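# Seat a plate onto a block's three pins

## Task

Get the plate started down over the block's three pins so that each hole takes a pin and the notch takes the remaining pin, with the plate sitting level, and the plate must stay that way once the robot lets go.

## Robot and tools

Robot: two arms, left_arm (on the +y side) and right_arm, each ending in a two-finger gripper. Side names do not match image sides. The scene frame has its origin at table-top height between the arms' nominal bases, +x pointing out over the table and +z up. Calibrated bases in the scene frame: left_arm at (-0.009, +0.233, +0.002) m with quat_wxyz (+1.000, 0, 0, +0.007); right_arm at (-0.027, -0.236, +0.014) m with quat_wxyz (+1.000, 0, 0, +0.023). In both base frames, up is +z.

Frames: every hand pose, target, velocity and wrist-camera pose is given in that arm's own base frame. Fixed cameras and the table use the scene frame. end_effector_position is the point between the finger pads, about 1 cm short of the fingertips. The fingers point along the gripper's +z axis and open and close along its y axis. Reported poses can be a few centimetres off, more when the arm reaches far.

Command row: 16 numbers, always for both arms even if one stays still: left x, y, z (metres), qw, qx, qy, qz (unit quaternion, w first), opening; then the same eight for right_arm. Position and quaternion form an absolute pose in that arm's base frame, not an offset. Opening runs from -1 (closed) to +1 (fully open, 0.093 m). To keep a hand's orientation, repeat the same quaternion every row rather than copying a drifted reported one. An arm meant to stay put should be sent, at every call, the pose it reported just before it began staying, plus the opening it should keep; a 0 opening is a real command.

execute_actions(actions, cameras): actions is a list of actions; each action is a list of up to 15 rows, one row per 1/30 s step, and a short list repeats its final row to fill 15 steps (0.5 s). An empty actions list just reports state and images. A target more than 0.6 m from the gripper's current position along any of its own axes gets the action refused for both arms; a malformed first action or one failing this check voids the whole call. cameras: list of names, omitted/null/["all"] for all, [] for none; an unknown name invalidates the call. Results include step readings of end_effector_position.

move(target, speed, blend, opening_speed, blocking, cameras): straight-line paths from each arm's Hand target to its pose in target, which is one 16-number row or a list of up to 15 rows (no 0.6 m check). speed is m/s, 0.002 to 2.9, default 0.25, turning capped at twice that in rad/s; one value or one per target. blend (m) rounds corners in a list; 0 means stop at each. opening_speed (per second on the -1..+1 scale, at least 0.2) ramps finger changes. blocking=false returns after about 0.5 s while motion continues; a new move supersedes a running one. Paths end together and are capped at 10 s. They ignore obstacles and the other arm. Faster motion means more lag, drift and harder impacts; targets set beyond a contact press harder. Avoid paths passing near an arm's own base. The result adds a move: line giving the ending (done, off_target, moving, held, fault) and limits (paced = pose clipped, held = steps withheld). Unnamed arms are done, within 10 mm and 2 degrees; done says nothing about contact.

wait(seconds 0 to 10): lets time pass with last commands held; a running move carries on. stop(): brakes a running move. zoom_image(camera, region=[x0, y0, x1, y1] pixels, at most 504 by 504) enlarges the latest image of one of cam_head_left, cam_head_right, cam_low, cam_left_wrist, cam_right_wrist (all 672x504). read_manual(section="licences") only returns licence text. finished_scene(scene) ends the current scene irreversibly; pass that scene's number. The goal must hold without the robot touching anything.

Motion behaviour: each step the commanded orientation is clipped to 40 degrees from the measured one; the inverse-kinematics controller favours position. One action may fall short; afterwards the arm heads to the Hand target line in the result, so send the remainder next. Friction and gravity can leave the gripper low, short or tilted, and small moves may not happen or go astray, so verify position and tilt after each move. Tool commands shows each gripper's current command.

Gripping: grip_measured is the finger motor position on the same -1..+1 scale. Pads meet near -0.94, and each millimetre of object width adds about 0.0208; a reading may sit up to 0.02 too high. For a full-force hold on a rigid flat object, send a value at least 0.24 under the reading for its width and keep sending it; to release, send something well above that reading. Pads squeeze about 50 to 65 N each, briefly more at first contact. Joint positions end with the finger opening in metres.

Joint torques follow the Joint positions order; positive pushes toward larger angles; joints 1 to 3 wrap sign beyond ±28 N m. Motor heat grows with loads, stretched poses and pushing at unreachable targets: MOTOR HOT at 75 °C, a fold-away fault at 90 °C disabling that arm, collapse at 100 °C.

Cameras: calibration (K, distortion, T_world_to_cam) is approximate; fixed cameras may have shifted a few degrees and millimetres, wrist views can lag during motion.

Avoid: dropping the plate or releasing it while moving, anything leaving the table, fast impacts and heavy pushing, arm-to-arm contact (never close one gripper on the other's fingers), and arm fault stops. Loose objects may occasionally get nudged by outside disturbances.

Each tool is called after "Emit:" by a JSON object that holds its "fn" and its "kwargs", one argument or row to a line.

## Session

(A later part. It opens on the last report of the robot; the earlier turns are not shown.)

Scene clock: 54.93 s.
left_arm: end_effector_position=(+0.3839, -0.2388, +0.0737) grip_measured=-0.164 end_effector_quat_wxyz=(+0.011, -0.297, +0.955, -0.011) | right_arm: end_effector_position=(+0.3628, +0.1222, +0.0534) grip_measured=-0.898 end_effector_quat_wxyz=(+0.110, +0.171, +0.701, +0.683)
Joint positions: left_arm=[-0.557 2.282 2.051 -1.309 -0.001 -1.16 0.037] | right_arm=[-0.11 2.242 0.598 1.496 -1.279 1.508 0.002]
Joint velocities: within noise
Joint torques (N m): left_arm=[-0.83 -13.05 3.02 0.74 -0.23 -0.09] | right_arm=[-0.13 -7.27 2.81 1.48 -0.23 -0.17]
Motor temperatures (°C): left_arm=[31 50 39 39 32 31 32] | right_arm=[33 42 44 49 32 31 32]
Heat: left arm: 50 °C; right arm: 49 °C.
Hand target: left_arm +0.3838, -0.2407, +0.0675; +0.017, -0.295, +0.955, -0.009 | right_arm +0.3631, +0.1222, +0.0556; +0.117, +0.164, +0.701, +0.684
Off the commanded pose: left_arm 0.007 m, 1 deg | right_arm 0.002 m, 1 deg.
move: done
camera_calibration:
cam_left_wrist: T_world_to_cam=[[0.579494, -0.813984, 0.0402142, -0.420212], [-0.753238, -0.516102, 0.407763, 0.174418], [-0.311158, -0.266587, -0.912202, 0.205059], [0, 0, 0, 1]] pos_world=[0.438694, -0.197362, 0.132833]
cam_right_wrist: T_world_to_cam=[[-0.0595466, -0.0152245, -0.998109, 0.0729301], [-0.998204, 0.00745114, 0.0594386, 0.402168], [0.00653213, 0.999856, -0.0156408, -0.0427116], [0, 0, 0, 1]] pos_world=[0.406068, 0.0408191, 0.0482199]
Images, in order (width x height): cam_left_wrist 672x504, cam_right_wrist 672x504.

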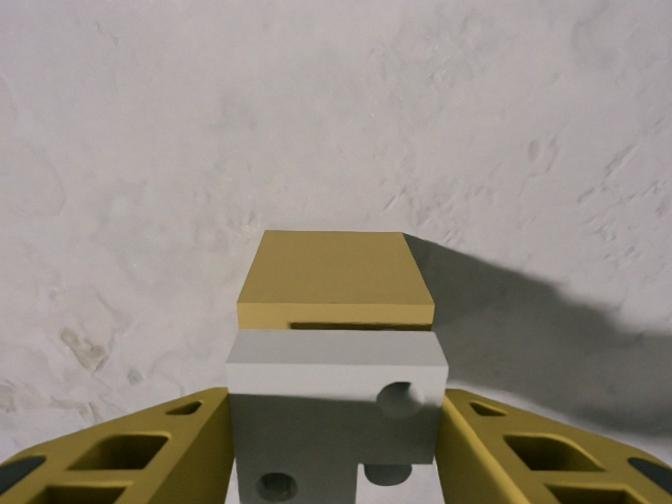

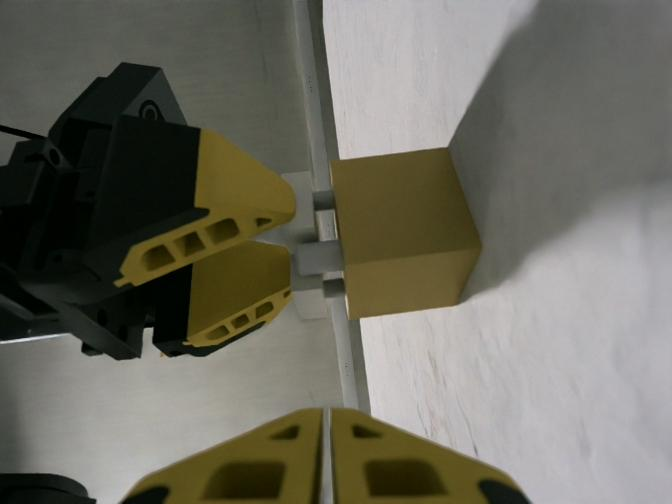

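Emit:
{"fn": "move", "kwargs": {
  "target": [
    [0.3864, -0.2405, 0.0695, 0.0175, -0.2953, 0.9554, -0.0093, -0.3, 0.3631, 0.1222, 0.0556, 0.117, 0.164, 0.701, 0.684, -0.9],
    [0.3871, -0.2387, 0.0695, 0.0175, -0.2953, 0.9554, -0.0093, -0.3, 0.3631, 0.1222, 0.0556, 0.117, 0.164, 0.701, 0.684, -0.9],
    [0.3864, -0.2369, 0.0695, 0.0175, -0.2953, 0.9554, -0.0093, -0.3, 0.3631, 0.1222, 0.0556, 0.117, 0.164, 0.701, 0.684, -0.9],
    [0.3846, -0.2387, 0.0695, 0.0175, -0.2953, 0.9554, -0.0093, -0.3, 0.3631, 0.1222, 0.0556, 0.117, 0.164, 0.701, 0.684, -0.9]
  ],
  "speed": 0.015,
  "blend": 0.001,
  "cameras": ["cam_left_wrist", "cam_right_wrist"]
}}

Scene clock: 58.80 s.
left_arm: end_effector_position=(+0.3839, -0.2389, +0.0738) grip_measured=-0.164 end_effector_quat_wxyz=(+0.011, -0.297, +0.955, -0.012) | right_arm: end_effector_position=(+0.3628, +0.1222, +0.0534) grip_measured=-0.898 end_effector_quat_wxyz=(+0.110, +0.171, +0.701, +0.683)
Joint positions: left_arm=[-0.557 2.282 2.051 -1.309 -0.001 -1.16 0.037] | right_arm=[-0.11 2.242 0.598 1.495 -1.279 1.508 0.002]
Joint velocities: within noise
Joint torques (N m): left_arm=[-0.39 -13.31 3.3 0.71 -0.21 -0.02] | right_arm=[-0.14 -7.25 2.81 1.48 -0.23 -0.16]
Motor temperatures (°C): left_arm=[31 51 39 39 32 31 32] | right_arm=[33 43 43 49 32 31 32]
Heat: left arm: 51 °C; right arm: 49 °C.
Hand target: left_arm +0.3846, -0.2386, +0.0697; +0.017, -0.295, +0.955, -0.009 | right_arm +0.3631, +0.1222, +0.0556; +0.117, +0.164, +0.701, +0.684
Off the commanded pose: left_arm 0.004 m, 1 deg | right_arm 0.002 m, 1 deg.
move: done
camera_calibration:
cam_left_wrist: T_world_to_cam=[[0.579857, -0.813692, 0.0408962, -0.420412], [-0.753238, -0.516294, 0.407522, 0.17433], [-0.310483, -0.267109, -0.912279, 0.204853], [0, 0, 0, 1]] pos_world=[0.438694, -0.197362, 0.133033]
cam_right_wrist: T_world_to_cam=[[-0.0599558, -0.0151325, -0.998086, 0.072991], [-0.99818, 0.00745364, 0.0598484, 0.402144], [0.00653371, 0.999858, -0.0155519, -0.0427182], [0, 0, 0, 1]] pos_world=[0.406067, 0.0408192, 0.0481193]
Images, in order (width x height): cam_left_wrist 672x504, cam_right_wrist 672x504.

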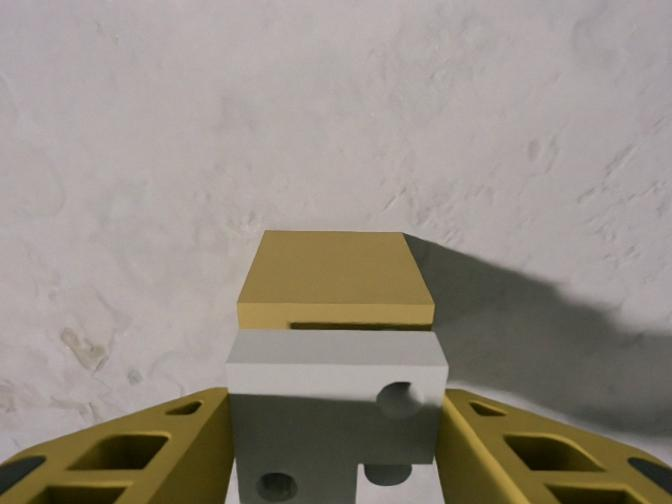

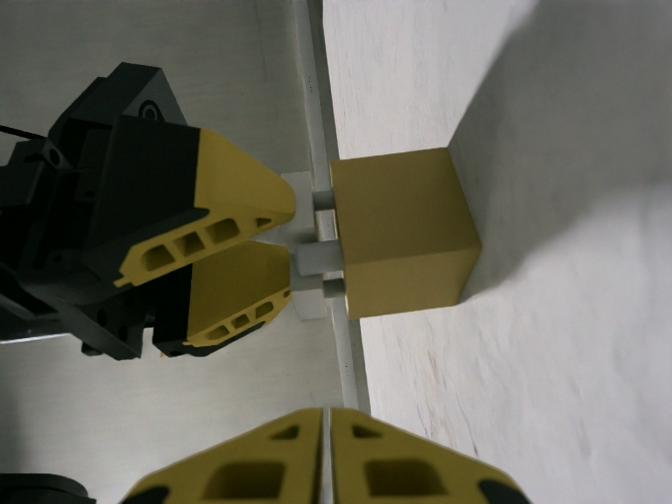

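Emit:
{"fn": "execute_actions", "kwargs": {
  "actions": [
    [[0.3870, -0.2390, 0.0700, 0.0175, -0.2953, 0.9554, -0.0093, -0.3, 0.3631, 0.1222, 0.0556, 0.117, 0.164, 0.701, 0.684, -0.9]],
    [[0.3890, -0.2385, 0.0700, 0.0175, -0.2953, 0.9554, -0.0093, -0.3, 0.3631, 0.1222, 0.0556, 0.117, 0.164, 0.701, 0.684, -0.9]],
    [[0.3900, -0.2380, 0.0700, 0.0175, -0.2953, 0.9554, -0.0093, -0.3, 0.3631, 0.1222, 0.0556, 0.117, 0.164, 0.701, 0.684, -0.9]]
  ],
  "cameras": ["cam_left_wrist", "cam_right_wrist"]
}}

Scene clock: 61.30 s.
left_arm: end_effector_position=(+0.3839, -0.2389, +0.0740) grip_measured=-0.164 end_effector_quat_wxyz=(+0.011, -0.297, +0.955, -0.012) | right_arm: end_effector_position=(+0.3628, +0.1222, +0.0534) grip_measured=-0.898 end_effector_quat_wxyz=(+0.110, +0.171, +0.701, +0.683)
Joint positions: left_arm=[-0.557 2.282 2.052 -1.31 -0.001 -1.16 0.037] | right_arm=[-0.11 2.242 0.598 1.495 -1.279 1.508 0.002]
Joint velocities: within noise
Joint torques (N m): left_arm=[0.17 -11.49 5.83 0.56 -0.23 0.06] | right_arm=[-0.16 -7.25 2.82 1.48 -0.22 -0.16]
Motor temperatures (°C): left_arm=[30 52 39 39 32 31 32] | right_arm=[33 43 43 49 32 31 32]
Heat: left arm: 52 °C; right arm: 49 °C.
Hand target: left_arm +0.3899, -0.2379, +0.0701; +0.018, -0.295, +0.955, -0.009 | right_arm +0.3631, +0.1222, +0.0556; +0.117, +0.164, +0.701, +0.684
Off the commanded pose: left_arm 0.007 m, 1 deg | right_arm 0.002 m, 1 deg.
Step readings (end_effector_position of left_arm | right_arm):
0: (+0.3839, -0.2389, +0.0738) | (+0.3628, +0.1222, +0.0534)
1: (+0.3839, -0.2389, +0.0738) | (+0.3628, +0.1222, +0.0534)
2: (+0.3839, -0.2389, +0.0738) | (+0.3628, +0.1222, +0.0534)
4: (+0.3839, -0.2389, +0.0738) | (+0.3628, +0.1222, +0.0534)
8: (+0.3839, -0.2389, +0.0738) | (+0.3628, +0.1222, +0.0534)
15: (+0.3839, -0.2389, +0.0738) | (+0.3628, +0.1222, +0.0534)
16: (+0.3839, -0.2389, +0.0738) | (+0.3628, +0.1222, +0.0534)
17: (+0.3839, -0.2389, +0.0738) | (+0.3628, +0.1222, +0.0534)
19: (+0.3839, -0.2389, +0.0738) | (+0.3628, +0.1222, +0.0534)
23: (+0.3839, -0.2389, +0.0738) | (+0.3628, +0.1222, +0.0534)
30: (+0.3839, -0.2389, +0.0738) | (+0.3628, +0.1222, +0.0534)
31: (+0.3839, -0.2389, +0.0739) | (+0.3628, +0.1222, +0.0534)
32: (+0.3839, -0.2389, +0.0740) | (+0.3628, +0.1222, +0.0534)
34: (+0.3839, -0.2389, +0.0740) | (+0.3628, +0.1222, +0.0534)
38: (+0.3839, -0.2389, +0.0740) | (+0.3628, +0.1222, +0.0534)
45: (+0.3839, -0.2389, +0.0740) | (+0.3628, +0.1222, +0.0534)
camera_calibration:
cam_left_wrist: T_world_to_cam=[[0.579857, -0.813692, 0.0408962, -0.42042], [-0.753238, -0.516294, 0.407522, 0.174249], [-0.310483, -0.267109, -0.912279, 0.205035], [0, 0, 0, 1]] pos_world=[0.438694, -0.197362, 0.133233]
cam_right_wrist: T_world_to_cam=[[-0.0599558, -0.0151325, -0.998086, 0.072991], [-0.99818, 0.00745364, 0.0598484, 0.402144], [0.00653371, 0.999858, -0.0155519, -0.0427182], [0, 0, 0, 1]] pos_world=[0.406067, 0.0408192, 0.0481193]
Images, in order (width x height): cam_left_wrist 672x504, cam_right_wrist 672x504.

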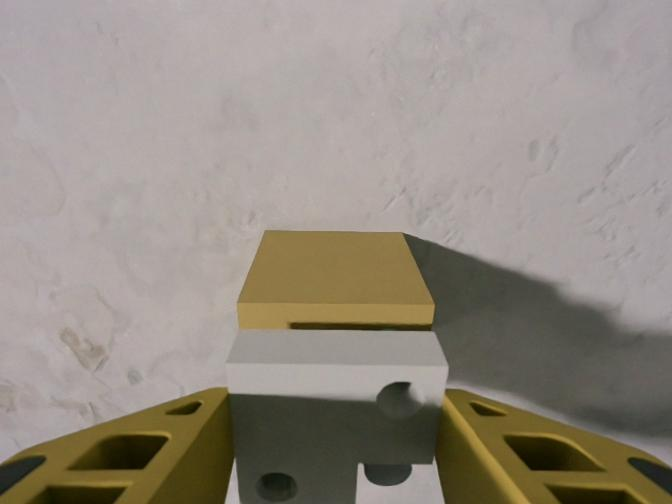

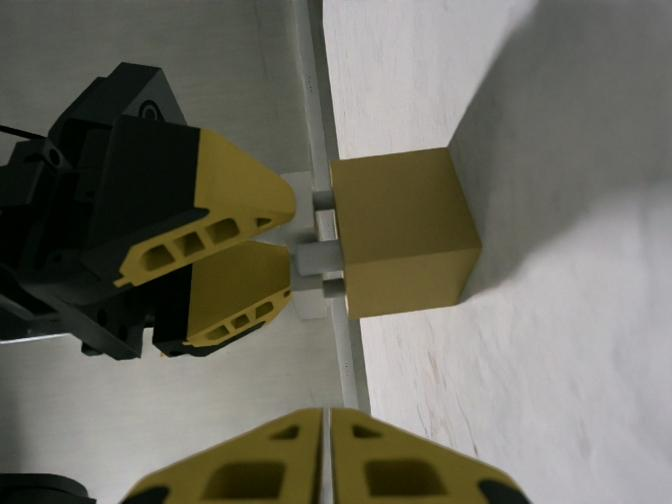

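Emit:
{"fn": "move", "kwargs": {
  "target": [0.3845, -0.2392, 0.0840, 0.0175, -0.2953, 0.9554, -0.0093, -0.3, 0.3631, 0.1222, 0.0556, 0.117, 0.164, 0.701, 0.684, -0.9],
  "speed": 0.03,
  "cameras": ["cam_left_wrist", "cam_right_wrist"]
}}

Scene clock: 63.10 s.
left_arm: end_effector_position=(+0.3832, -0.2384, +0.0750) grip_measured=-0.164 end_effector_quat_wxyz=(+0.010, -0.297, +0.955, -0.010) | right_arm: end_effector_position=(+0.3628, +0.1222, +0.0533) grip_measured=-0.898 end_effector_quat_wxyz=(+0.110, +0.171, +0.701, +0.683)
Joint positions: left_arm=[-0.557 2.282 2.056 -1.317 -0.001 -1.16 0.037] | right_arm=[-0.11 2.242 0.598 1.495 -1.279 1.508 0.002]
Joint velocities: within noise
Joint torques (N m): left_arm=[-0.57 -13.37 7.3 0.22 -0.22 -0.01] | right_arm=[-0.16 -7.25 2.85 1.5 -0.22 -0.17]
Motor temperatures (°C): left_arm=[30 52 39 38 32 31 32] | right_arm=[33 43 43 49 32 31 32]
Heat: left arm: 52 °C; right arm: 49 °C.
Hand target: left_arm +0.3844, -0.2391, +0.0840; +0.018, -0.295, +0.955, -0.010 | right_arm +0.3631, +0.1222, +0.0556; +0.117, +0.164, +0.701, +0.684
Off the commanded pose: left_arm 0.009 m, 1 deg | right_arm 0.002 m, 1 deg.
move: done
camera_calibration:
cam_left_wrist: T_world_to_cam=[[0.579995, -0.813759, 0.0374457, -0.419391], [-0.751942, -0.517121, 0.408863, 0.172767], [-0.313352, -0.265295, -0.911827, 0.207239], [0, 0, 0, 1]] pos_world=[0.438094, -0.196962, 0.134033]
cam_right_wrist: T_world_to_cam=[[-0.0603529, -0.0151402, -0.998062, 0.0731508], [-0.998156, 0.00746187, 0.0602453, 0.402114], [0.00653528, 0.999858, -0.0155626, -0.0427183], [0, 0, 0, 1]] pos_world=[0.406067, 0.0408192, 0.0481188]
Images, in order (width x height): cam_left_wrist 672x504, cam_right_wrist 672x504.

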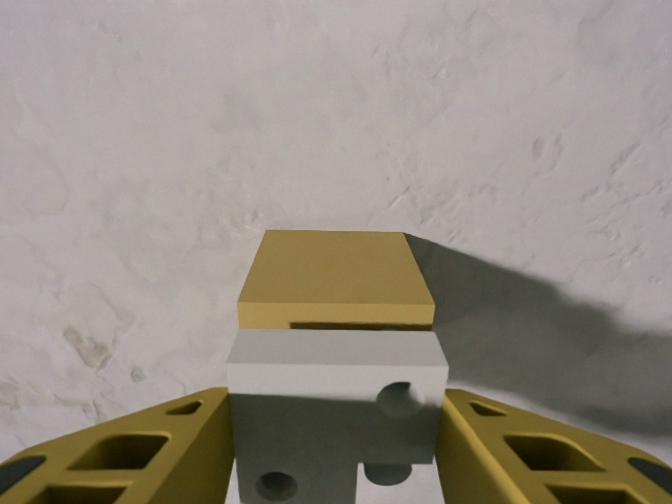

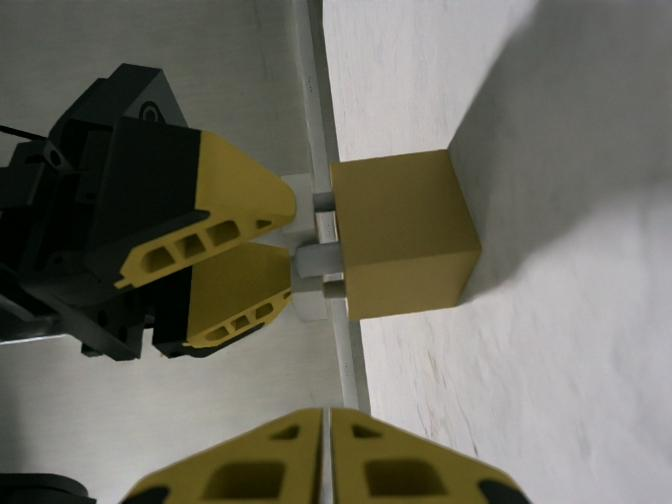

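Emit:
{"fn": "zoom_image", "kwargs": {
  "camera": "cam_right_wrist",
  "region": [290, 160, 350, 220]
}}

Emit:
{"fn": "zoom_image", "kwargs": {
  "camera": "cam_right_wrist",
  "region": [290, 265, 360, 325]
}}

Emit:
{"fn": "zoom_image", "kwargs": {
  "camera": "cam_right_wrist",
  "region": [285, 220, 355, 280]
}}

Scaled by 8.400 from the camera's 672x504 image, which has a finer 960x720 frame.

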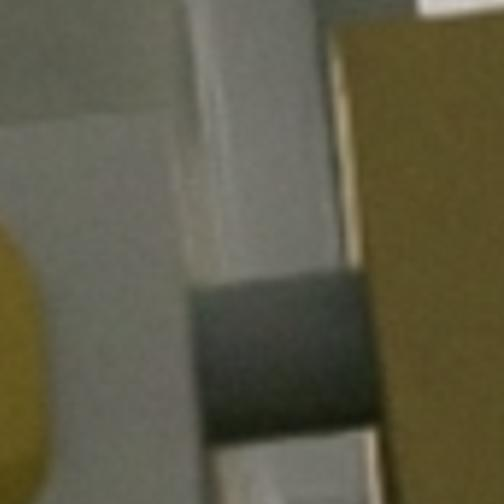

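Scaled by 7.200 from the camera's 672x504 image, which has a finer 960x720 frame.

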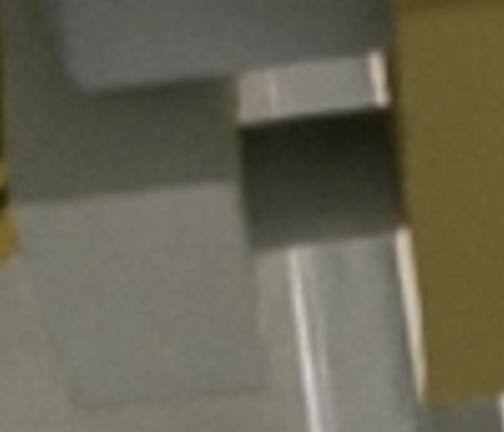

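Scaled by 7.200 from the camera's 672x504 image, which has a finer 960x720 frame.

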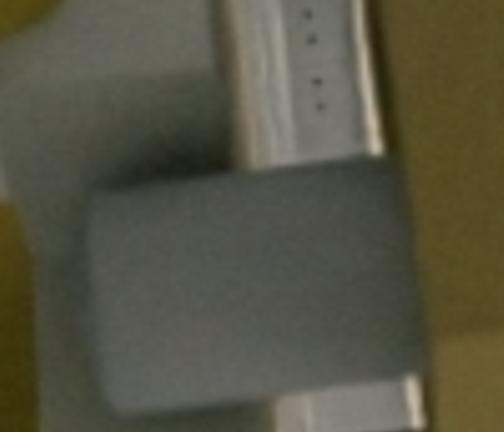

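Emit:
{"fn": "zoom_image", "kwargs": {
  "camera": "cam_left_wrist",
  "region": [210, 320, 460, 504]
}}

Emit:
{"fn": "zoom_image", "kwargs": {
  "camera": "cam_left_wrist",
  "region": [340, 370, 460, 504]
}}

Emit:
{"fn": "zoom_image", "kwargs": {
  "camera": "cam_left_wrist",
  "region": [225, 290, 345, 380]
}}

Emit:
{"fn": "zoom_image", "kwargs": {
  "camera": "cam_left_wrist",
  "region": [335, 290, 455, 380]
}}

Scaled by 2.016 from the camera's 672x504 image, which has a finer 960x720 frame.

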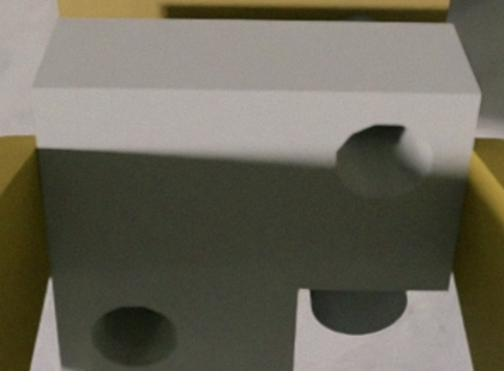

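Scaled by 3.761 from the camera's 672x504 image, which has a finer 960x720 frame.

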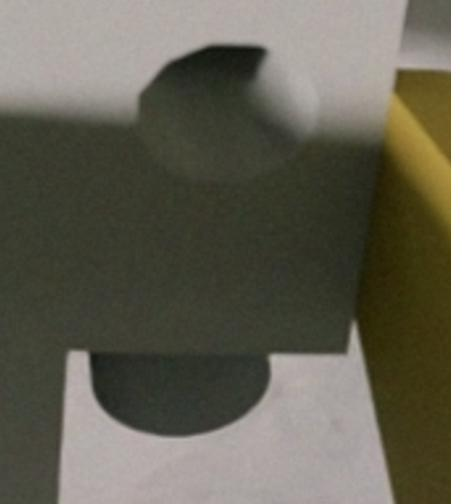

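Scaled by 4.200 from the camera's 672x504 image, which has a finer 960x720 frame.

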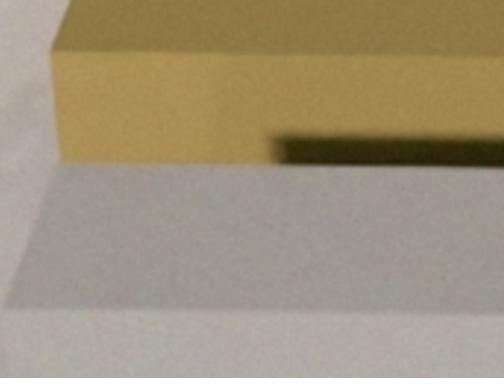

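Scaled by 4.200 from the camera's 672x504 image, which has a finer 960x720 frame.

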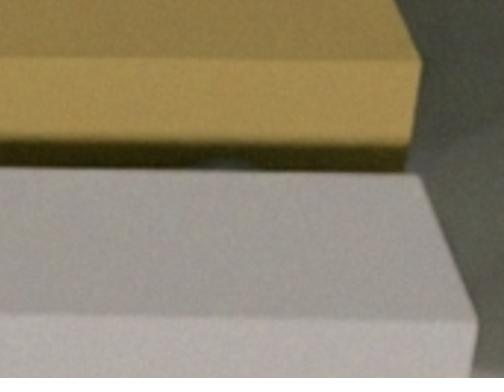

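Emit:
{"fn": "execute_actions", "kwargs": {
  "actions": [
    [[0.3834, -0.2386, 0.0710, 0.0175, -0.2953, 0.9554, -0.0093, -0.3, 0.3631, 0.1222, 0.0556, 0.117, 0.164, 0.701, 0.684, -0.9]],
    [[0.3844, -0.2370, 0.0700, 0.0175, -0.2953, 0.9554, -0.0093, -0.3, 0.3631, 0.1222, 0.0556, 0.117, 0.164, 0.701, 0.684, -0.9]],
    [[0.3852, -0.2357, 0.0700, 0.0175, -0.2953, 0.9554, -0.0093, -0.3, 0.3631, 0.1222, 0.0556, 0.117, 0.164, 0.701, 0.684, -0.9]],
    [[0.3858, -0.2347, 0.0700, 0.0175, -0.2953, 0.9554, -0.0093, -0.3, 0.3631, 0.1222, 0.0556, 0.117, 0.164, 0.701, 0.684, -0.9]]
  ],
  "cameras": ["cam_left_wrist", "cam_right_wrist"]
}}

Scene clock: 66.17 s.
left_arm: end_effector_position=(+0.3831, -0.2383, +0.0738) grip_measured=-0.164 end_effector_quat_wxyz=(+0.010, -0.297, +0.955, -0.011) | right_arm: end_effector_position=(+0.3628, +0.1222, +0.0533) grip_measured=-0.898 end_effector_quat_wxyz=(+0.110, +0.171, +0.701, +0.683)
Joint positions: left_arm=[-0.557 2.278 2.046 -1.308 -0.001 -1.16 0.037] | right_arm=[-0.11 2.242 0.598 1.495 -1.279 1.508 0.002]
Joint velocities: within noise
Joint torques (N m): left_arm=[0.29 -13.46 3.21 0.69 -0.21 0.09] | right_arm=[-0.12 -7.27 2.86 1.49 -0.22 -0.16]
Motor temperatures (°C): left_arm=[30 53 39 38 32 31 32] | right_arm=[33 43 43 49 32 31 32]
Heat: left arm: 53 °C; right arm: 49 °C.
Hand target: left_arm +0.3858, -0.2346, +0.0700; +0.017, -0.295, +0.955, -0.009 | right_arm +0.3631, +0.1222, +0.0556; +0.117, +0.164, +0.701, +0.684
Off the commanded pose: left_arm 0.006 m, 1 deg | right_arm 0.002 m, 1 deg.
Step readings (end_effector_position of left_arm | right_arm):
0: (+0.3831, -0.2383, +0.0750) | (+0.3628, +0.1222, +0.0533)
1: (+0.3832, -0.2384, +0.0744) | (+0.3628, +0.1222, +0.0533)
2: (+0.3831, -0.2383, +0.0739) | (+0.3628, +0.1222, +0.0533)
4: (+0.3831, -0.2383, +0.0738) | (+0.3628, +0.1222, +0.0533)
8: (+0.3831, -0.2383, +0.0738) | (+0.3628, +0.1222, +0.0533)
15: (+0.3831, -0.2383, +0.0738) | (+0.3628, +0.1222, +0.0533)
16: (+0.3831, -0.2384, +0.0739) | (+0.3628, +0.1222, +0.0533)
17: (+0.3831, -0.2383, +0.0738) | (+0.3628, +0.1222, +0.0533)
19: (+0.3831, -0.2383, +0.0738) | (+0.3628, +0.1222, +0.0533)
23: (+0.3831, -0.2383, +0.0739) | (+0.3628, +0.1222, +0.0533)
30: (+0.3832, -0.2384, +0.0739) | (+0.3628, +0.1222, +0.0533)
31: (+0.3831, -0.2383, +0.0738) | (+0.3628, +0.1222, +0.0533)
32: (+0.3831, -0.2383, +0.0738) | (+0.3628, +0.1222, +0.0533)
34: (+0.3831, -0.2383, +0.0738) | (+0.3628, +0.1222, +0.0533)
38: (+0.3831, -0.2383, +0.0738) | (+0.3628, +0.1222, +0.0533)
45: (+0.3831, -0.2383, +0.0738) | (+0.3628, +0.1222, +0.0533)
46: (+0.3831, -0.2383, +0.0738) | (+0.3628, +0.1222, +0.0533)
47: (+0.3831, -0.2383, +0.0738) | (+0.3628, +0.1222, +0.0533)
49: (+0.3831, -0.2383, +0.0738) | (+0.3628, +0.1222, +0.0533)
53: (+0.3831, -0.2383, +0.0738) | (+0.3628, +0.1222, +0.0533)
60: (+0.3831, -0.2383, +0.0738) | (+0.3628, +0.1222, +0.0533)
camera_calibration:
cam_left_wrist: T_world_to_cam=[[0.579594, -0.813943, 0.0395892, -0.419356], [-0.752954, -0.516319, 0.408014, 0.173907], [-0.31166, -0.266291, -0.912117, 0.205333], [0, 0, 0, 1]] pos_world=[0.437994, -0.196862, 0.132933]
cam_right_wrist: T_world_to_cam=[[-0.0603529, -0.0151402, -0.998062, 0.0731508], [-0.998156, 0.00746187, 0.0602453, 0.402114], [0.00653528, 0.999858, -0.0155626, -0.0427183], [0, 0, 0, 1]] pos_world=[0.406067, 0.0408192, 0.0481188]
Images, in order (width x height): cam_left_wrist 672x504, cam_right_wrist 672x504.

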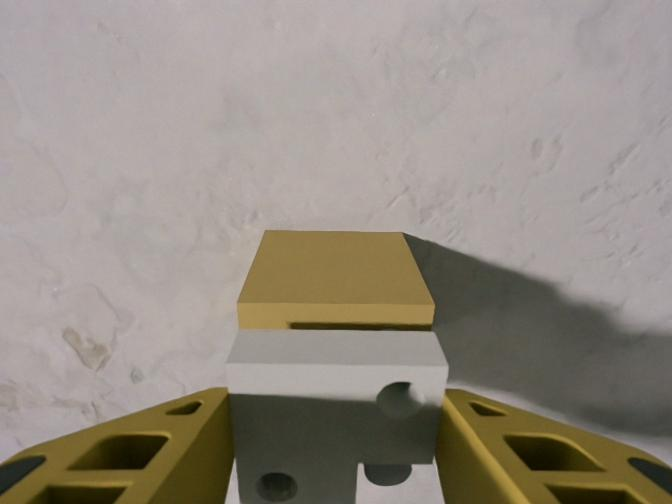

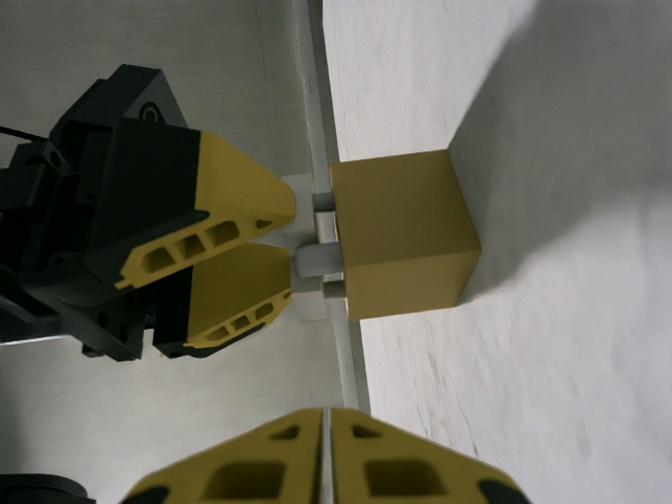

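Emit:
{"fn": "execute_actions", "kwargs": {
  "actions": [
    [[0.3864, -0.2338, 0.0710, 0.0175, -0.2953, 0.9554, -0.0093, -0.3, 0.3631, 0.1222, 0.0556, 0.117, 0.164, 0.701, 0.684, -0.9]],
    [[0.3868, -0.2331, 0.0710, 0.0175, -0.2953, 0.9554, -0.0093, -0.3, 0.3631, 0.1222, 0.0556, 0.117, 0.164, 0.701, 0.684, -0.9]],
    [[0.3872, -0.2324, 0.0710, 0.0175, -0.2953, 0.9554, -0.0093, -0.3, 0.3631, 0.1222, 0.0556, 0.117, 0.164, 0.701, 0.684, -0.9]],
    [[0.3876, -0.2317, 0.0710, 0.0175, -0.2953, 0.9554, -0.0093, -0.3, 0.3631, 0.1222, 0.0556, 0.117, 0.164, 0.701, 0.684, -0.9]]
  ],
  "cameras": ["cam_left_wrist", "cam_right_wrist"]
}}

Scene clock: 68.50 s.
left_arm: end_effector_position=(+0.3844, -0.2363, +0.0739) grip_measured=-0.164 end_effector_quat_wxyz=(+0.011, -0.298, +0.955, -0.011) | right_arm: end_effector_position=(+0.3628, +0.1222, +0.0533) grip_measured=-0.898 end_effector_quat_wxyz=(+0.110, +0.171, +0.701, +0.683)
Joint positions: left_arm=[-0.552 2.278 2.046 -1.308 -0.001 -1.156 0.037] | right_arm=[-0.11 2.242 0.598 1.495 -1.279 1.508 0.002]
Joint velocities: within noise
Joint torques (N m): left_arm=[0.47 -13.48 3.44 0.67 -0.22 0.12] | right_arm=[-0.14 -7.24 2.85 1.49 -0.22 -0.16]
Motor temperatures (°C): left_arm=[30 52 39 38 32 31 32] | right_arm=[33 44 43 49 32 31 32]
Heat: left arm: 52 °C; right arm: 49 °C.
Hand target: left_arm +0.3875, -0.2317, +0.0712; +0.017, -0.295, +0.955, -0.009 | right_arm +0.3631, +0.1222, +0.0556; +0.117, +0.164, +0.701, +0.684
Off the commanded pose: left_arm 0.006 m, 1 deg | right_arm 0.002 m, 1 deg.
Step readings (end_effector_position of left_arm | right_arm):
0: (+0.3831, -0.2383, +0.0739) | (+0.3628, +0.1222, +0.0533)
1: (+0.3831, -0.2383, +0.0739) | (+0.3628, +0.1222, +0.0533)
2: (+0.3832, -0.2382, +0.0739) | (+0.3628, +0.1222, +0.0533)
4: (+0.3833, -0.2381, +0.0739) | (+0.3628, +0.1222, +0.0533)
8: (+0.3834, -0.2379, +0.0739) | (+0.3628, +0.1222, +0.0533)
15: (+0.3834, -0.2379, +0.0739) | (+0.3628, +0.1222, +0.0533)
16: (+0.3835, -0.2378, +0.0739) | (+0.3628, +0.1222, +0.0533)
17: (+0.3837, -0.2375, +0.0739) | (+0.3628, +0.1222, +0.0533)
19: (+0.3838, -0.2373, +0.0739) | (+0.3628, +0.1222, +0.0533)
23: (+0.3839, -0.2372, +0.0739) | (+0.3628, +0.1222, +0.0533)
30: (+0.3839, -0.2372, +0.0739) | (+0.3628, +0.1222, +0.0533)
31: (+0.3839, -0.2370, +0.0739) | (+0.3628, +0.1222, +0.0533)
32: (+0.3840, -0.2369, +0.0739) | (+0.3628, +0.1222, +0.0533)
34: (+0.3842, -0.2366, +0.0739) | (+0.3628, +0.1222, +0.0533)
38: (+0.3842, -0.2366, +0.0739) | (+0.3628, +0.1222, +0.0533)
45: (+0.3842, -0.2366, +0.0739) | (+0.3628, +0.1222, +0.0533)
46: (+0.3844, -0.2363, +0.0739) | (+0.3628, +0.1222, +0.0533)
47: (+0.3844, -0.2363, +0.0739) | (+0.3628, +0.1222, +0.0533)
49: (+0.3844, -0.2363, +0.0739) | (+0.3628, +0.1222, +0.0533)
53: (+0.3844, -0.2363, +0.0739) | (+0.3628, +0.1222, +0.0533)
60: (+0.3844, -0.2363, +0.0739) | (+0.3628, +0.1222, +0.0533)
camera_calibration:
cam_left_wrist: T_world_to_cam=[[0.580774, -0.81309, 0.0398317, -0.418734], [-0.752339, -0.517404, 0.407774, 0.175363], [-0.310947, -0.266791, -0.912214, 0.206051], [0, 0, 0, 1]] pos_world=[0.439193, -0.194762, 0.133133]
cam_right_wrist: T_world_to_cam=[[-0.0603529, -0.0151402, -0.998062, 0.0731508], [-0.998156, 0.00746187, 0.0602453, 0.402114], [0.00653528, 0.999858, -0.0155626, -0.0427183], [0, 0, 0, 1]] pos_world=[0.406067, 0.0408192, 0.0481188]
Images, in order (width x height): cam_left_wrist 672x504, cam_right_wrist 672x504.

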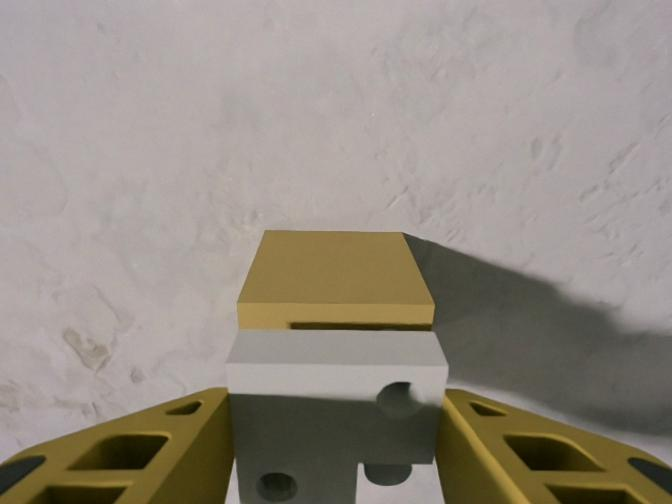

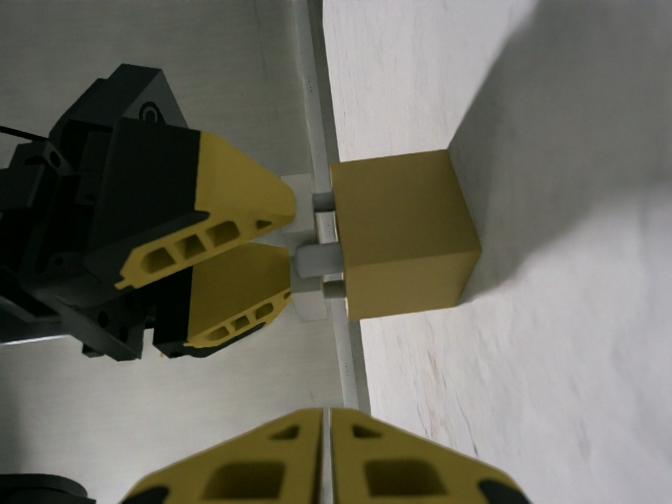

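Emit:
{"fn": "zoom_image", "kwargs": {
  "camera": "cam_left_wrist",
  "region": [30, 290, 160, 400]
}}

Emit:
{"fn": "zoom_image", "kwargs": {
  "camera": "cam_right_wrist",
  "region": [290, 160, 350, 220]
}}

Emit:
{"fn": "zoom_image", "kwargs": {
  "camera": "cam_right_wrist",
  "region": [290, 265, 360, 325]
}}

Scaled by 3.877 from the camera's 672x504 image, which has a finer 960x720 frame.

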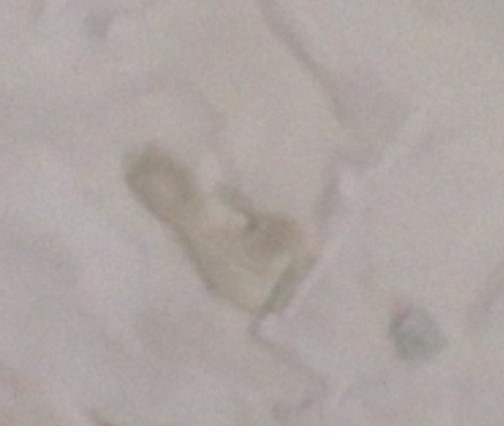

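Scaled by 8.400 from the camera's 672x504 image, which has a finer 960x720 frame.

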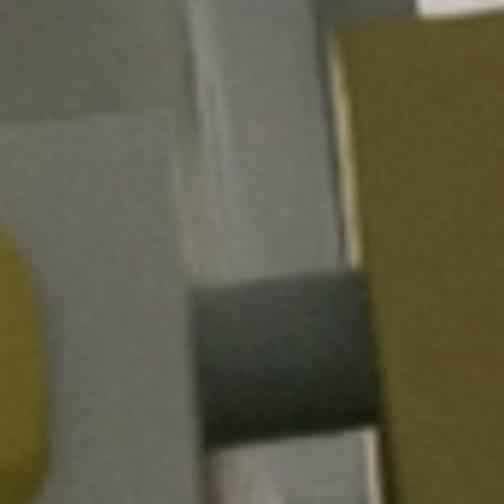

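Scaled by 7.200 from the camera's 672x504 image, which has a finer 960x720 frame.

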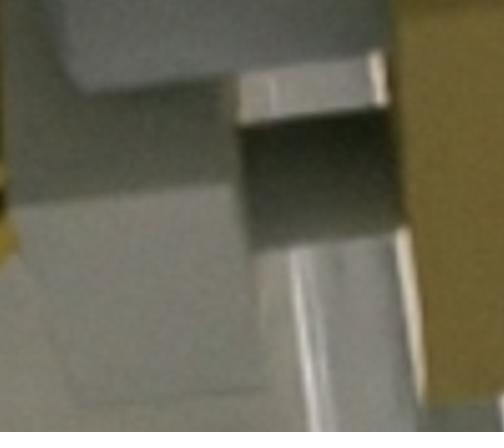

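Emit:
{"fn": "execute_actions", "kwargs": {
  "actions": [
    [[0.3881, -0.2309, 0.0710, 0.0175, -0.2953, 0.9554, -0.0093, -0.3, 0.3631, 0.1222, 0.0556, 0.117, 0.164, 0.701, 0.684, -0.9]],
    [[0.3886, -0.2301, 0.0710, 0.0175, -0.2953, 0.9554, -0.0093, -0.3, 0.3631, 0.1222, 0.0556, 0.117, 0.164, 0.701, 0.684, -0.9]],
    [[0.3890, -0.2293, 0.0710, 0.0175, -0.2953, 0.9554, -0.0093, -0.3, 0.3631, 0.1222, 0.0556, 0.117, 0.164, 0.701, 0.684, -0.9]]
  ],
  "cameras": ["cam_left_wrist", "cam_right_wrist"]
}}

Emit:
{"fn": "zoom_image", "kwargs": {
  "camera": "cam_left_wrist",
  "region": [30, 290, 160, 400]
}}

Emit:
{"fn": "zoom_image", "kwargs": {
  "camera": "cam_right_wrist",
  "region": [290, 160, 350, 220]
}}

Emit:
{"fn": "zoom_image", "kwargs": {
  "camera": "cam_right_wrist",
  "region": [290, 265, 360, 325]
}}

Scene clock: 70.57 s.
left_arm: end_effector_position=(+0.3846, -0.2361, +0.0739) grip_measured=-0.164 end_effector_quat_wxyz=(+0.010, -0.295, +0.955, -0.012) | right_arm: end_effector_position=(+0.3628, +0.1222, +0.0533) grip_measured=-0.898 end_effector_quat_wxyz=(+0.110, +0.171, +0.701, +0.683)
Joint positions: left_arm=[-0.551 2.278 2.046 -1.308 0 -1.15 0.037] | right_arm=[-0.11 2.242 0.598 1.495 -1.279 1.508 0.002]
Joint velocities: within noise
Joint torques (N m): left_arm=[0.91 -13.52 3.37 0.67 -0.22 0.13] | right_arm=[-0.13 -7.27 2.85 1.49 -0.23 -0.17]
Motor temperatures (°C): left_arm=[30 52 39 38 32 31 32] | right_arm=[33 44 43 49 31 31 32]
Heat: left arm: 52 °C; right arm: 49 °C.
Hand target: left_arm +0.3889, -0.2293, +0.0712; +0.017, -0.295, +0.955, -0.009 | right_arm +0.3631, +0.1222, +0.0556; +0.117, +0.164, +0.701, +0.684
Off the commanded pose: left_arm 0.009 m, 1 deg | right_arm 0.002 m, 1 deg.
Step readings (end_effector_position of left_arm | right_arm):
0: (+0.3844, -0.2363, +0.0739) | (+0.3628, +0.1222, +0.0533)
1: (+0.3844, -0.2363, +0.0739) | (+0.3628, +0.1222, +0.0533)
2: (+0.3844, -0.2363, +0.0739) | (+0.3628, +0.1222, +0.0533)
4: (+0.3845, -0.2362, +0.0739) | (+0.3628, +0.1222, +0.0533)
8: (+0.3845, -0.2362, +0.0739) | (+0.3628, +0.1222, +0.0533)
15: (+0.3845, -0.2362, +0.0739) | (+0.3628, +0.1222, +0.0533)
16: (+0.3845, -0.2362, +0.0739) | (+0.3628, +0.1222, +0.0533)
17: (+0.3845, -0.2362, +0.0739) | (+0.3628, +0.1222, +0.0533)
19: (+0.3845, -0.2362, +0.0739) | (+0.3628, +0.1222, +0.0533)
23: (+0.3846, -0.2362, +0.0739) | (+0.3628, +0.1222, +0.0533)
30: (+0.3846, -0.2362, +0.0739) | (+0.3628, +0.1222, +0.0533)
31: (+0.3846, -0.2362, +0.0739) | (+0.3628, +0.1222, +0.0533)
32: (+0.3846, -0.2361, +0.0739) | (+0.3628, +0.1222, +0.0533)
34: (+0.3846, -0.2362, +0.0739) | (+0.3628, +0.1222, +0.0533)
38: (+0.3847, -0.2360, +0.0739) | (+0.3628, +0.1222, +0.0533)
45: (+0.3846, -0.2361, +0.0739) | (+0.3628, +0.1222, +0.0533)
camera_calibration:
cam_left_wrist: T_world_to_cam=[[0.576703, -0.815946, 0.0405568, -0.417828], [-0.75482, -0.513195, 0.408505, 0.17752], [-0.312505, -0.266199, -0.911855, 0.206836], [0, 0, 0, 1]] pos_world=[0.439595, -0.194763, 0.133032]
cam_right_wrist: T_world_to_cam=[[-0.0603529, -0.0151402, -0.998062, 0.0731508], [-0.998156, 0.00746187, 0.0602453, 0.402114], [0.00653528, 0.999858, -0.0155626, -0.0427183], [0, 0, 0, 1]] pos_world=[0.406067, 0.0408192, 0.0481188]
Images, in order (width x height): cam_left_wrist 672x504, cam_right_wrist 672x504.

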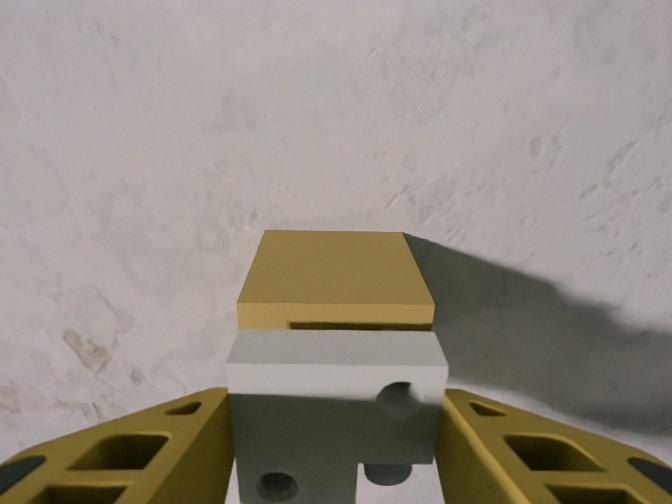

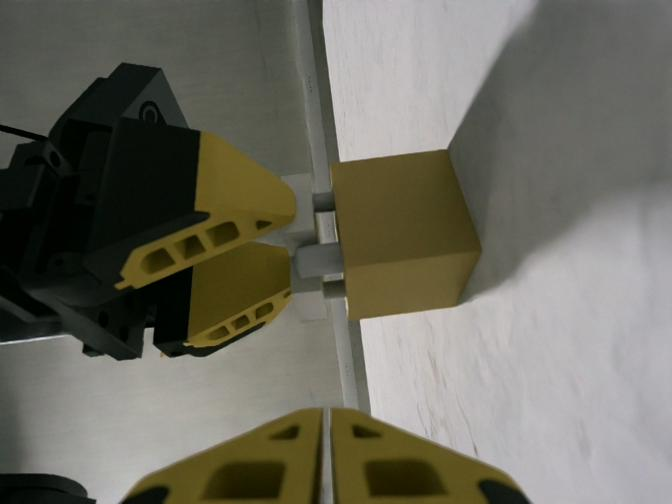

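Scaled by 3.877 from the camera's 672x504 image, which has a finer 960x720 frame.

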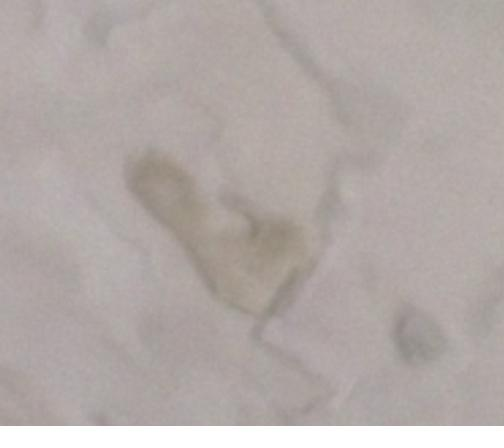

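Scaled by 8.400 from the camera's 672x504 image, which has a finer 960x720 frame.

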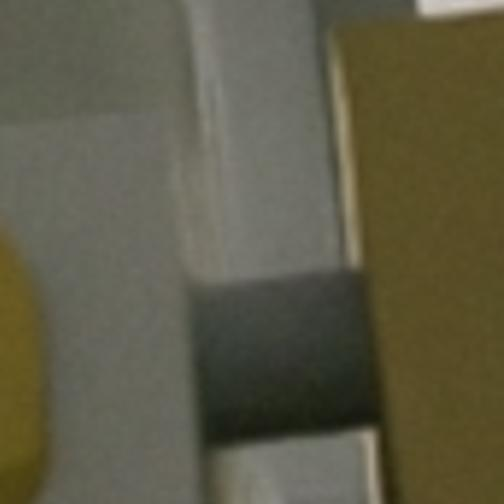

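Scaled by 7.200 from the camera's 672x504 image, which has a finer 960x720 frame.

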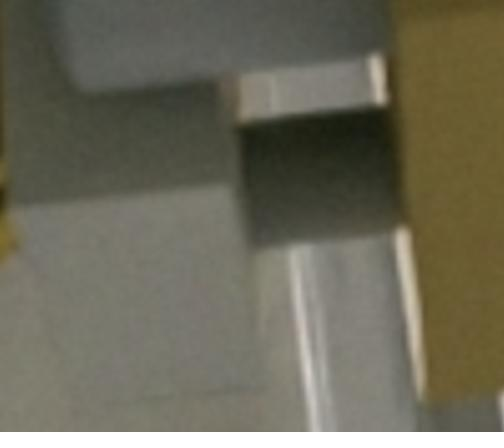

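Emit:
{"fn": "execute_actions", "kwargs": {
  "actions": [
    [[0.3890, -0.2293, 0.0750, 0.0175, -0.2953, 0.9554, -0.0093, -0.3, 0.3631, 0.1222, 0.0556, 0.117, 0.164, 0.701, 0.684, -0.9]],
    [[0.3890, -0.2293, 0.0780, 0.0175, -0.2953, 0.9554, -0.0093, -0.3, 0.3631, 0.1222, 0.0556, 0.117, 0.164, 0.701, 0.684, -0.9]],
    [[0.3890, -0.2293, 0.0800, 0.0175, -0.2953, 0.9554, -0.0093, -0.3, 0.3631, 0.1222, 0.0556, 0.117, 0.164, 0.701, 0.684, -0.9]]
  ],
  "cameras": ["cam_left_wrist", "cam_right_wrist"]
}}

Emit:
{"fn": "zoom_image", "kwargs": {
  "camera": "cam_left_wrist",
  "region": [30, 290, 160, 400]
}}

Emit:
{"fn": "zoom_image", "kwargs": {
  "camera": "cam_right_wrist",
  "region": [290, 160, 350, 220]
}}

Emit:
{"fn": "zoom_image", "kwargs": {
  "camera": "cam_right_wrist",
  "region": [290, 265, 360, 325]
}}

Scene clock: 72.50 s.
left_arm: end_effector_position=(+0.3845, -0.2360, +0.0739) grip_measured=-0.164 end_effector_quat_wxyz=(+0.010, -0.295, +0.955, -0.011) | right_arm: end_effector_position=(+0.3628, +0.1222, +0.0533) grip_measured=-0.898 end_effector_quat_wxyz=(+0.110, +0.171, +0.701, +0.683)
Joint positions: left_arm=[-0.551 2.278 2.046 -1.308 0 -1.149 0.037] | right_arm=[-0.11 2.242 0.598 1.495 -1.279 1.508 0.002]
Joint velocities: within noise
Joint torques (N m): left_arm=[0.9 -13.57 5.96 0.34 -0.23 0.13] | right_arm=[-0.12 -7.24 2.84 1.49 -0.22 -0.17]
Motor temperatures (°C): left_arm=[30 52 39 38 32 31 32] | right_arm=[33 44 43 49 31 31 32]
Heat: left arm: 52 °C; right arm: 49 °C.
Hand target: left_arm +0.3889, -0.2293, +0.0801; +0.018, -0.295, +0.955, -0.009 | right_arm +0.3631, +0.1222, +0.0556; +0.117, +0.164, +0.701, +0.684
Off the commanded pose: left_arm 0.010 m, 1 deg | right_arm 0.002 m, 1 deg.
Step readings (end_effector_position of left_arm | right_arm):
0: (+0.3846, -0.2361, +0.0739) | (+0.3628, +0.1222, +0.0533)
1: (+0.3846, -0.2361, +0.0739) | (+0.3628, +0.1222, +0.0533)
2: (+0.3846, -0.2361, +0.0739) | (+0.3628, +0.1222, +0.0533)
4: (+0.3846, -0.2361, +0.0739) | (+0.3628, +0.1222, +0.0533)
8: (+0.3846, -0.2361, +0.0739) | (+0.3628, +0.1222, +0.0533)
15: (+0.3846, -0.2361, +0.0739) | (+0.3628, +0.1222, +0.0533)
16: (+0.3846, -0.2360, +0.0739) | (+0.3628, +0.1222, +0.0533)
17: (+0.3846, -0.2360, +0.0739) | (+0.3628, +0.1222, +0.0533)
19: (+0.3846, -0.2360, +0.0739) | (+0.3628, +0.1222, +0.0533)
23: (+0.3846, -0.2360, +0.0739) | (+0.3628, +0.1222, +0.0533)
30: (+0.3846, -0.2360, +0.0739) | (+0.3628, +0.1222, +0.0533)
31: (+0.3845, -0.2360, +0.0739) | (+0.3628, +0.1222, +0.0533)
32: (+0.3845, -0.2360, +0.0739) | (+0.3628, +0.1222, +0.0533)
34: (+0.3845, -0.2360, +0.0739) | (+0.3628, +0.1222, +0.0533)
38: (+0.3845, -0.2360, +0.0739) | (+0.3628, +0.1222, +0.0533)
45: (+0.3845, -0.2360, +0.0739) | (+0.3628, +0.1222, +0.0533)
camera_calibration:
cam_left_wrist: T_world_to_cam=[[0.576463, -0.81615, 0.039876, -0.417532], [-0.754751, -0.513126, 0.408721, 0.17745], [-0.313116, -0.265709, -0.911788, 0.207187], [0, 0, 0, 1]] pos_world=[0.439496, -0.194663, 0.133032]
cam_right_wrist: T_world_to_cam=[[-0.0603529, -0.0151402, -0.998062, 0.0731508], [-0.998156, 0.00746187, 0.0602453, 0.402114], [0.00653528, 0.999858, -0.0155626, -0.0427183], [0, 0, 0, 1]] pos_world=[0.406067, 0.0408192, 0.0481188]
Images, in order (width x height): cam_left_wrist 672x504, cam_right_wrist 672x504.

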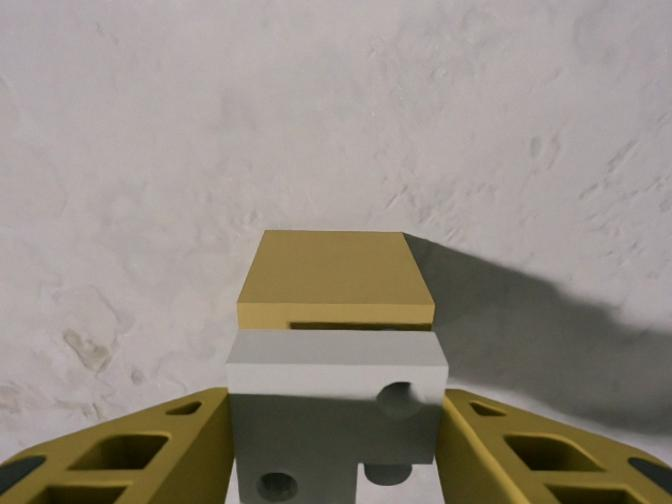

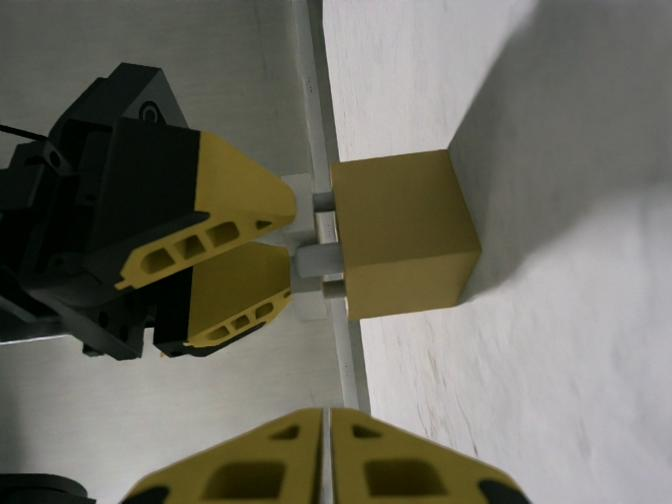

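Scaled by 3.877 from the camera's 672x504 image, which has a finer 960x720 frame.

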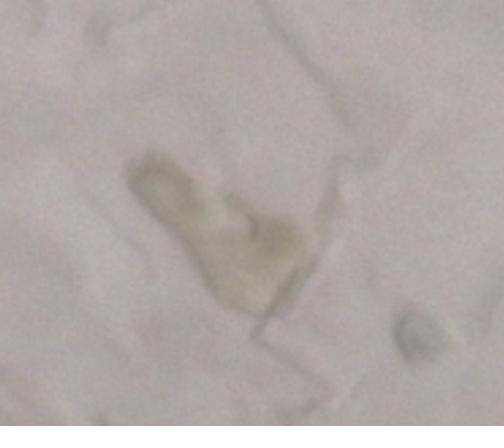

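Scaled by 8.400 from the camera's 672x504 image, which has a finer 960x720 frame.

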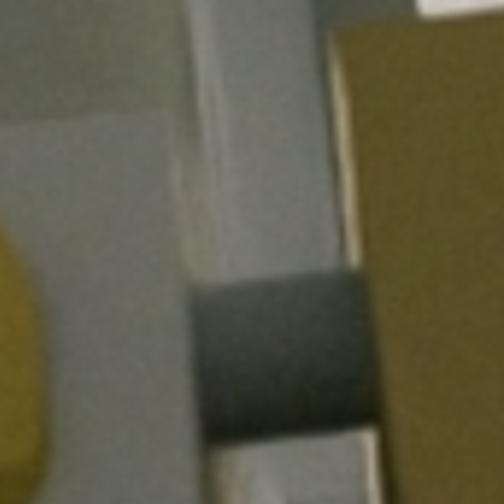

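Scaled by 7.200 from the camera's 672x504 image, which has a finer 960x720 frame.

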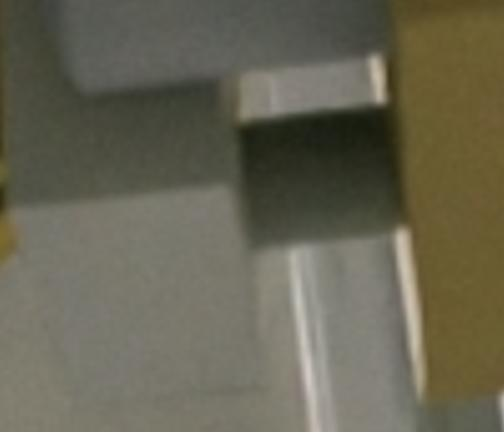

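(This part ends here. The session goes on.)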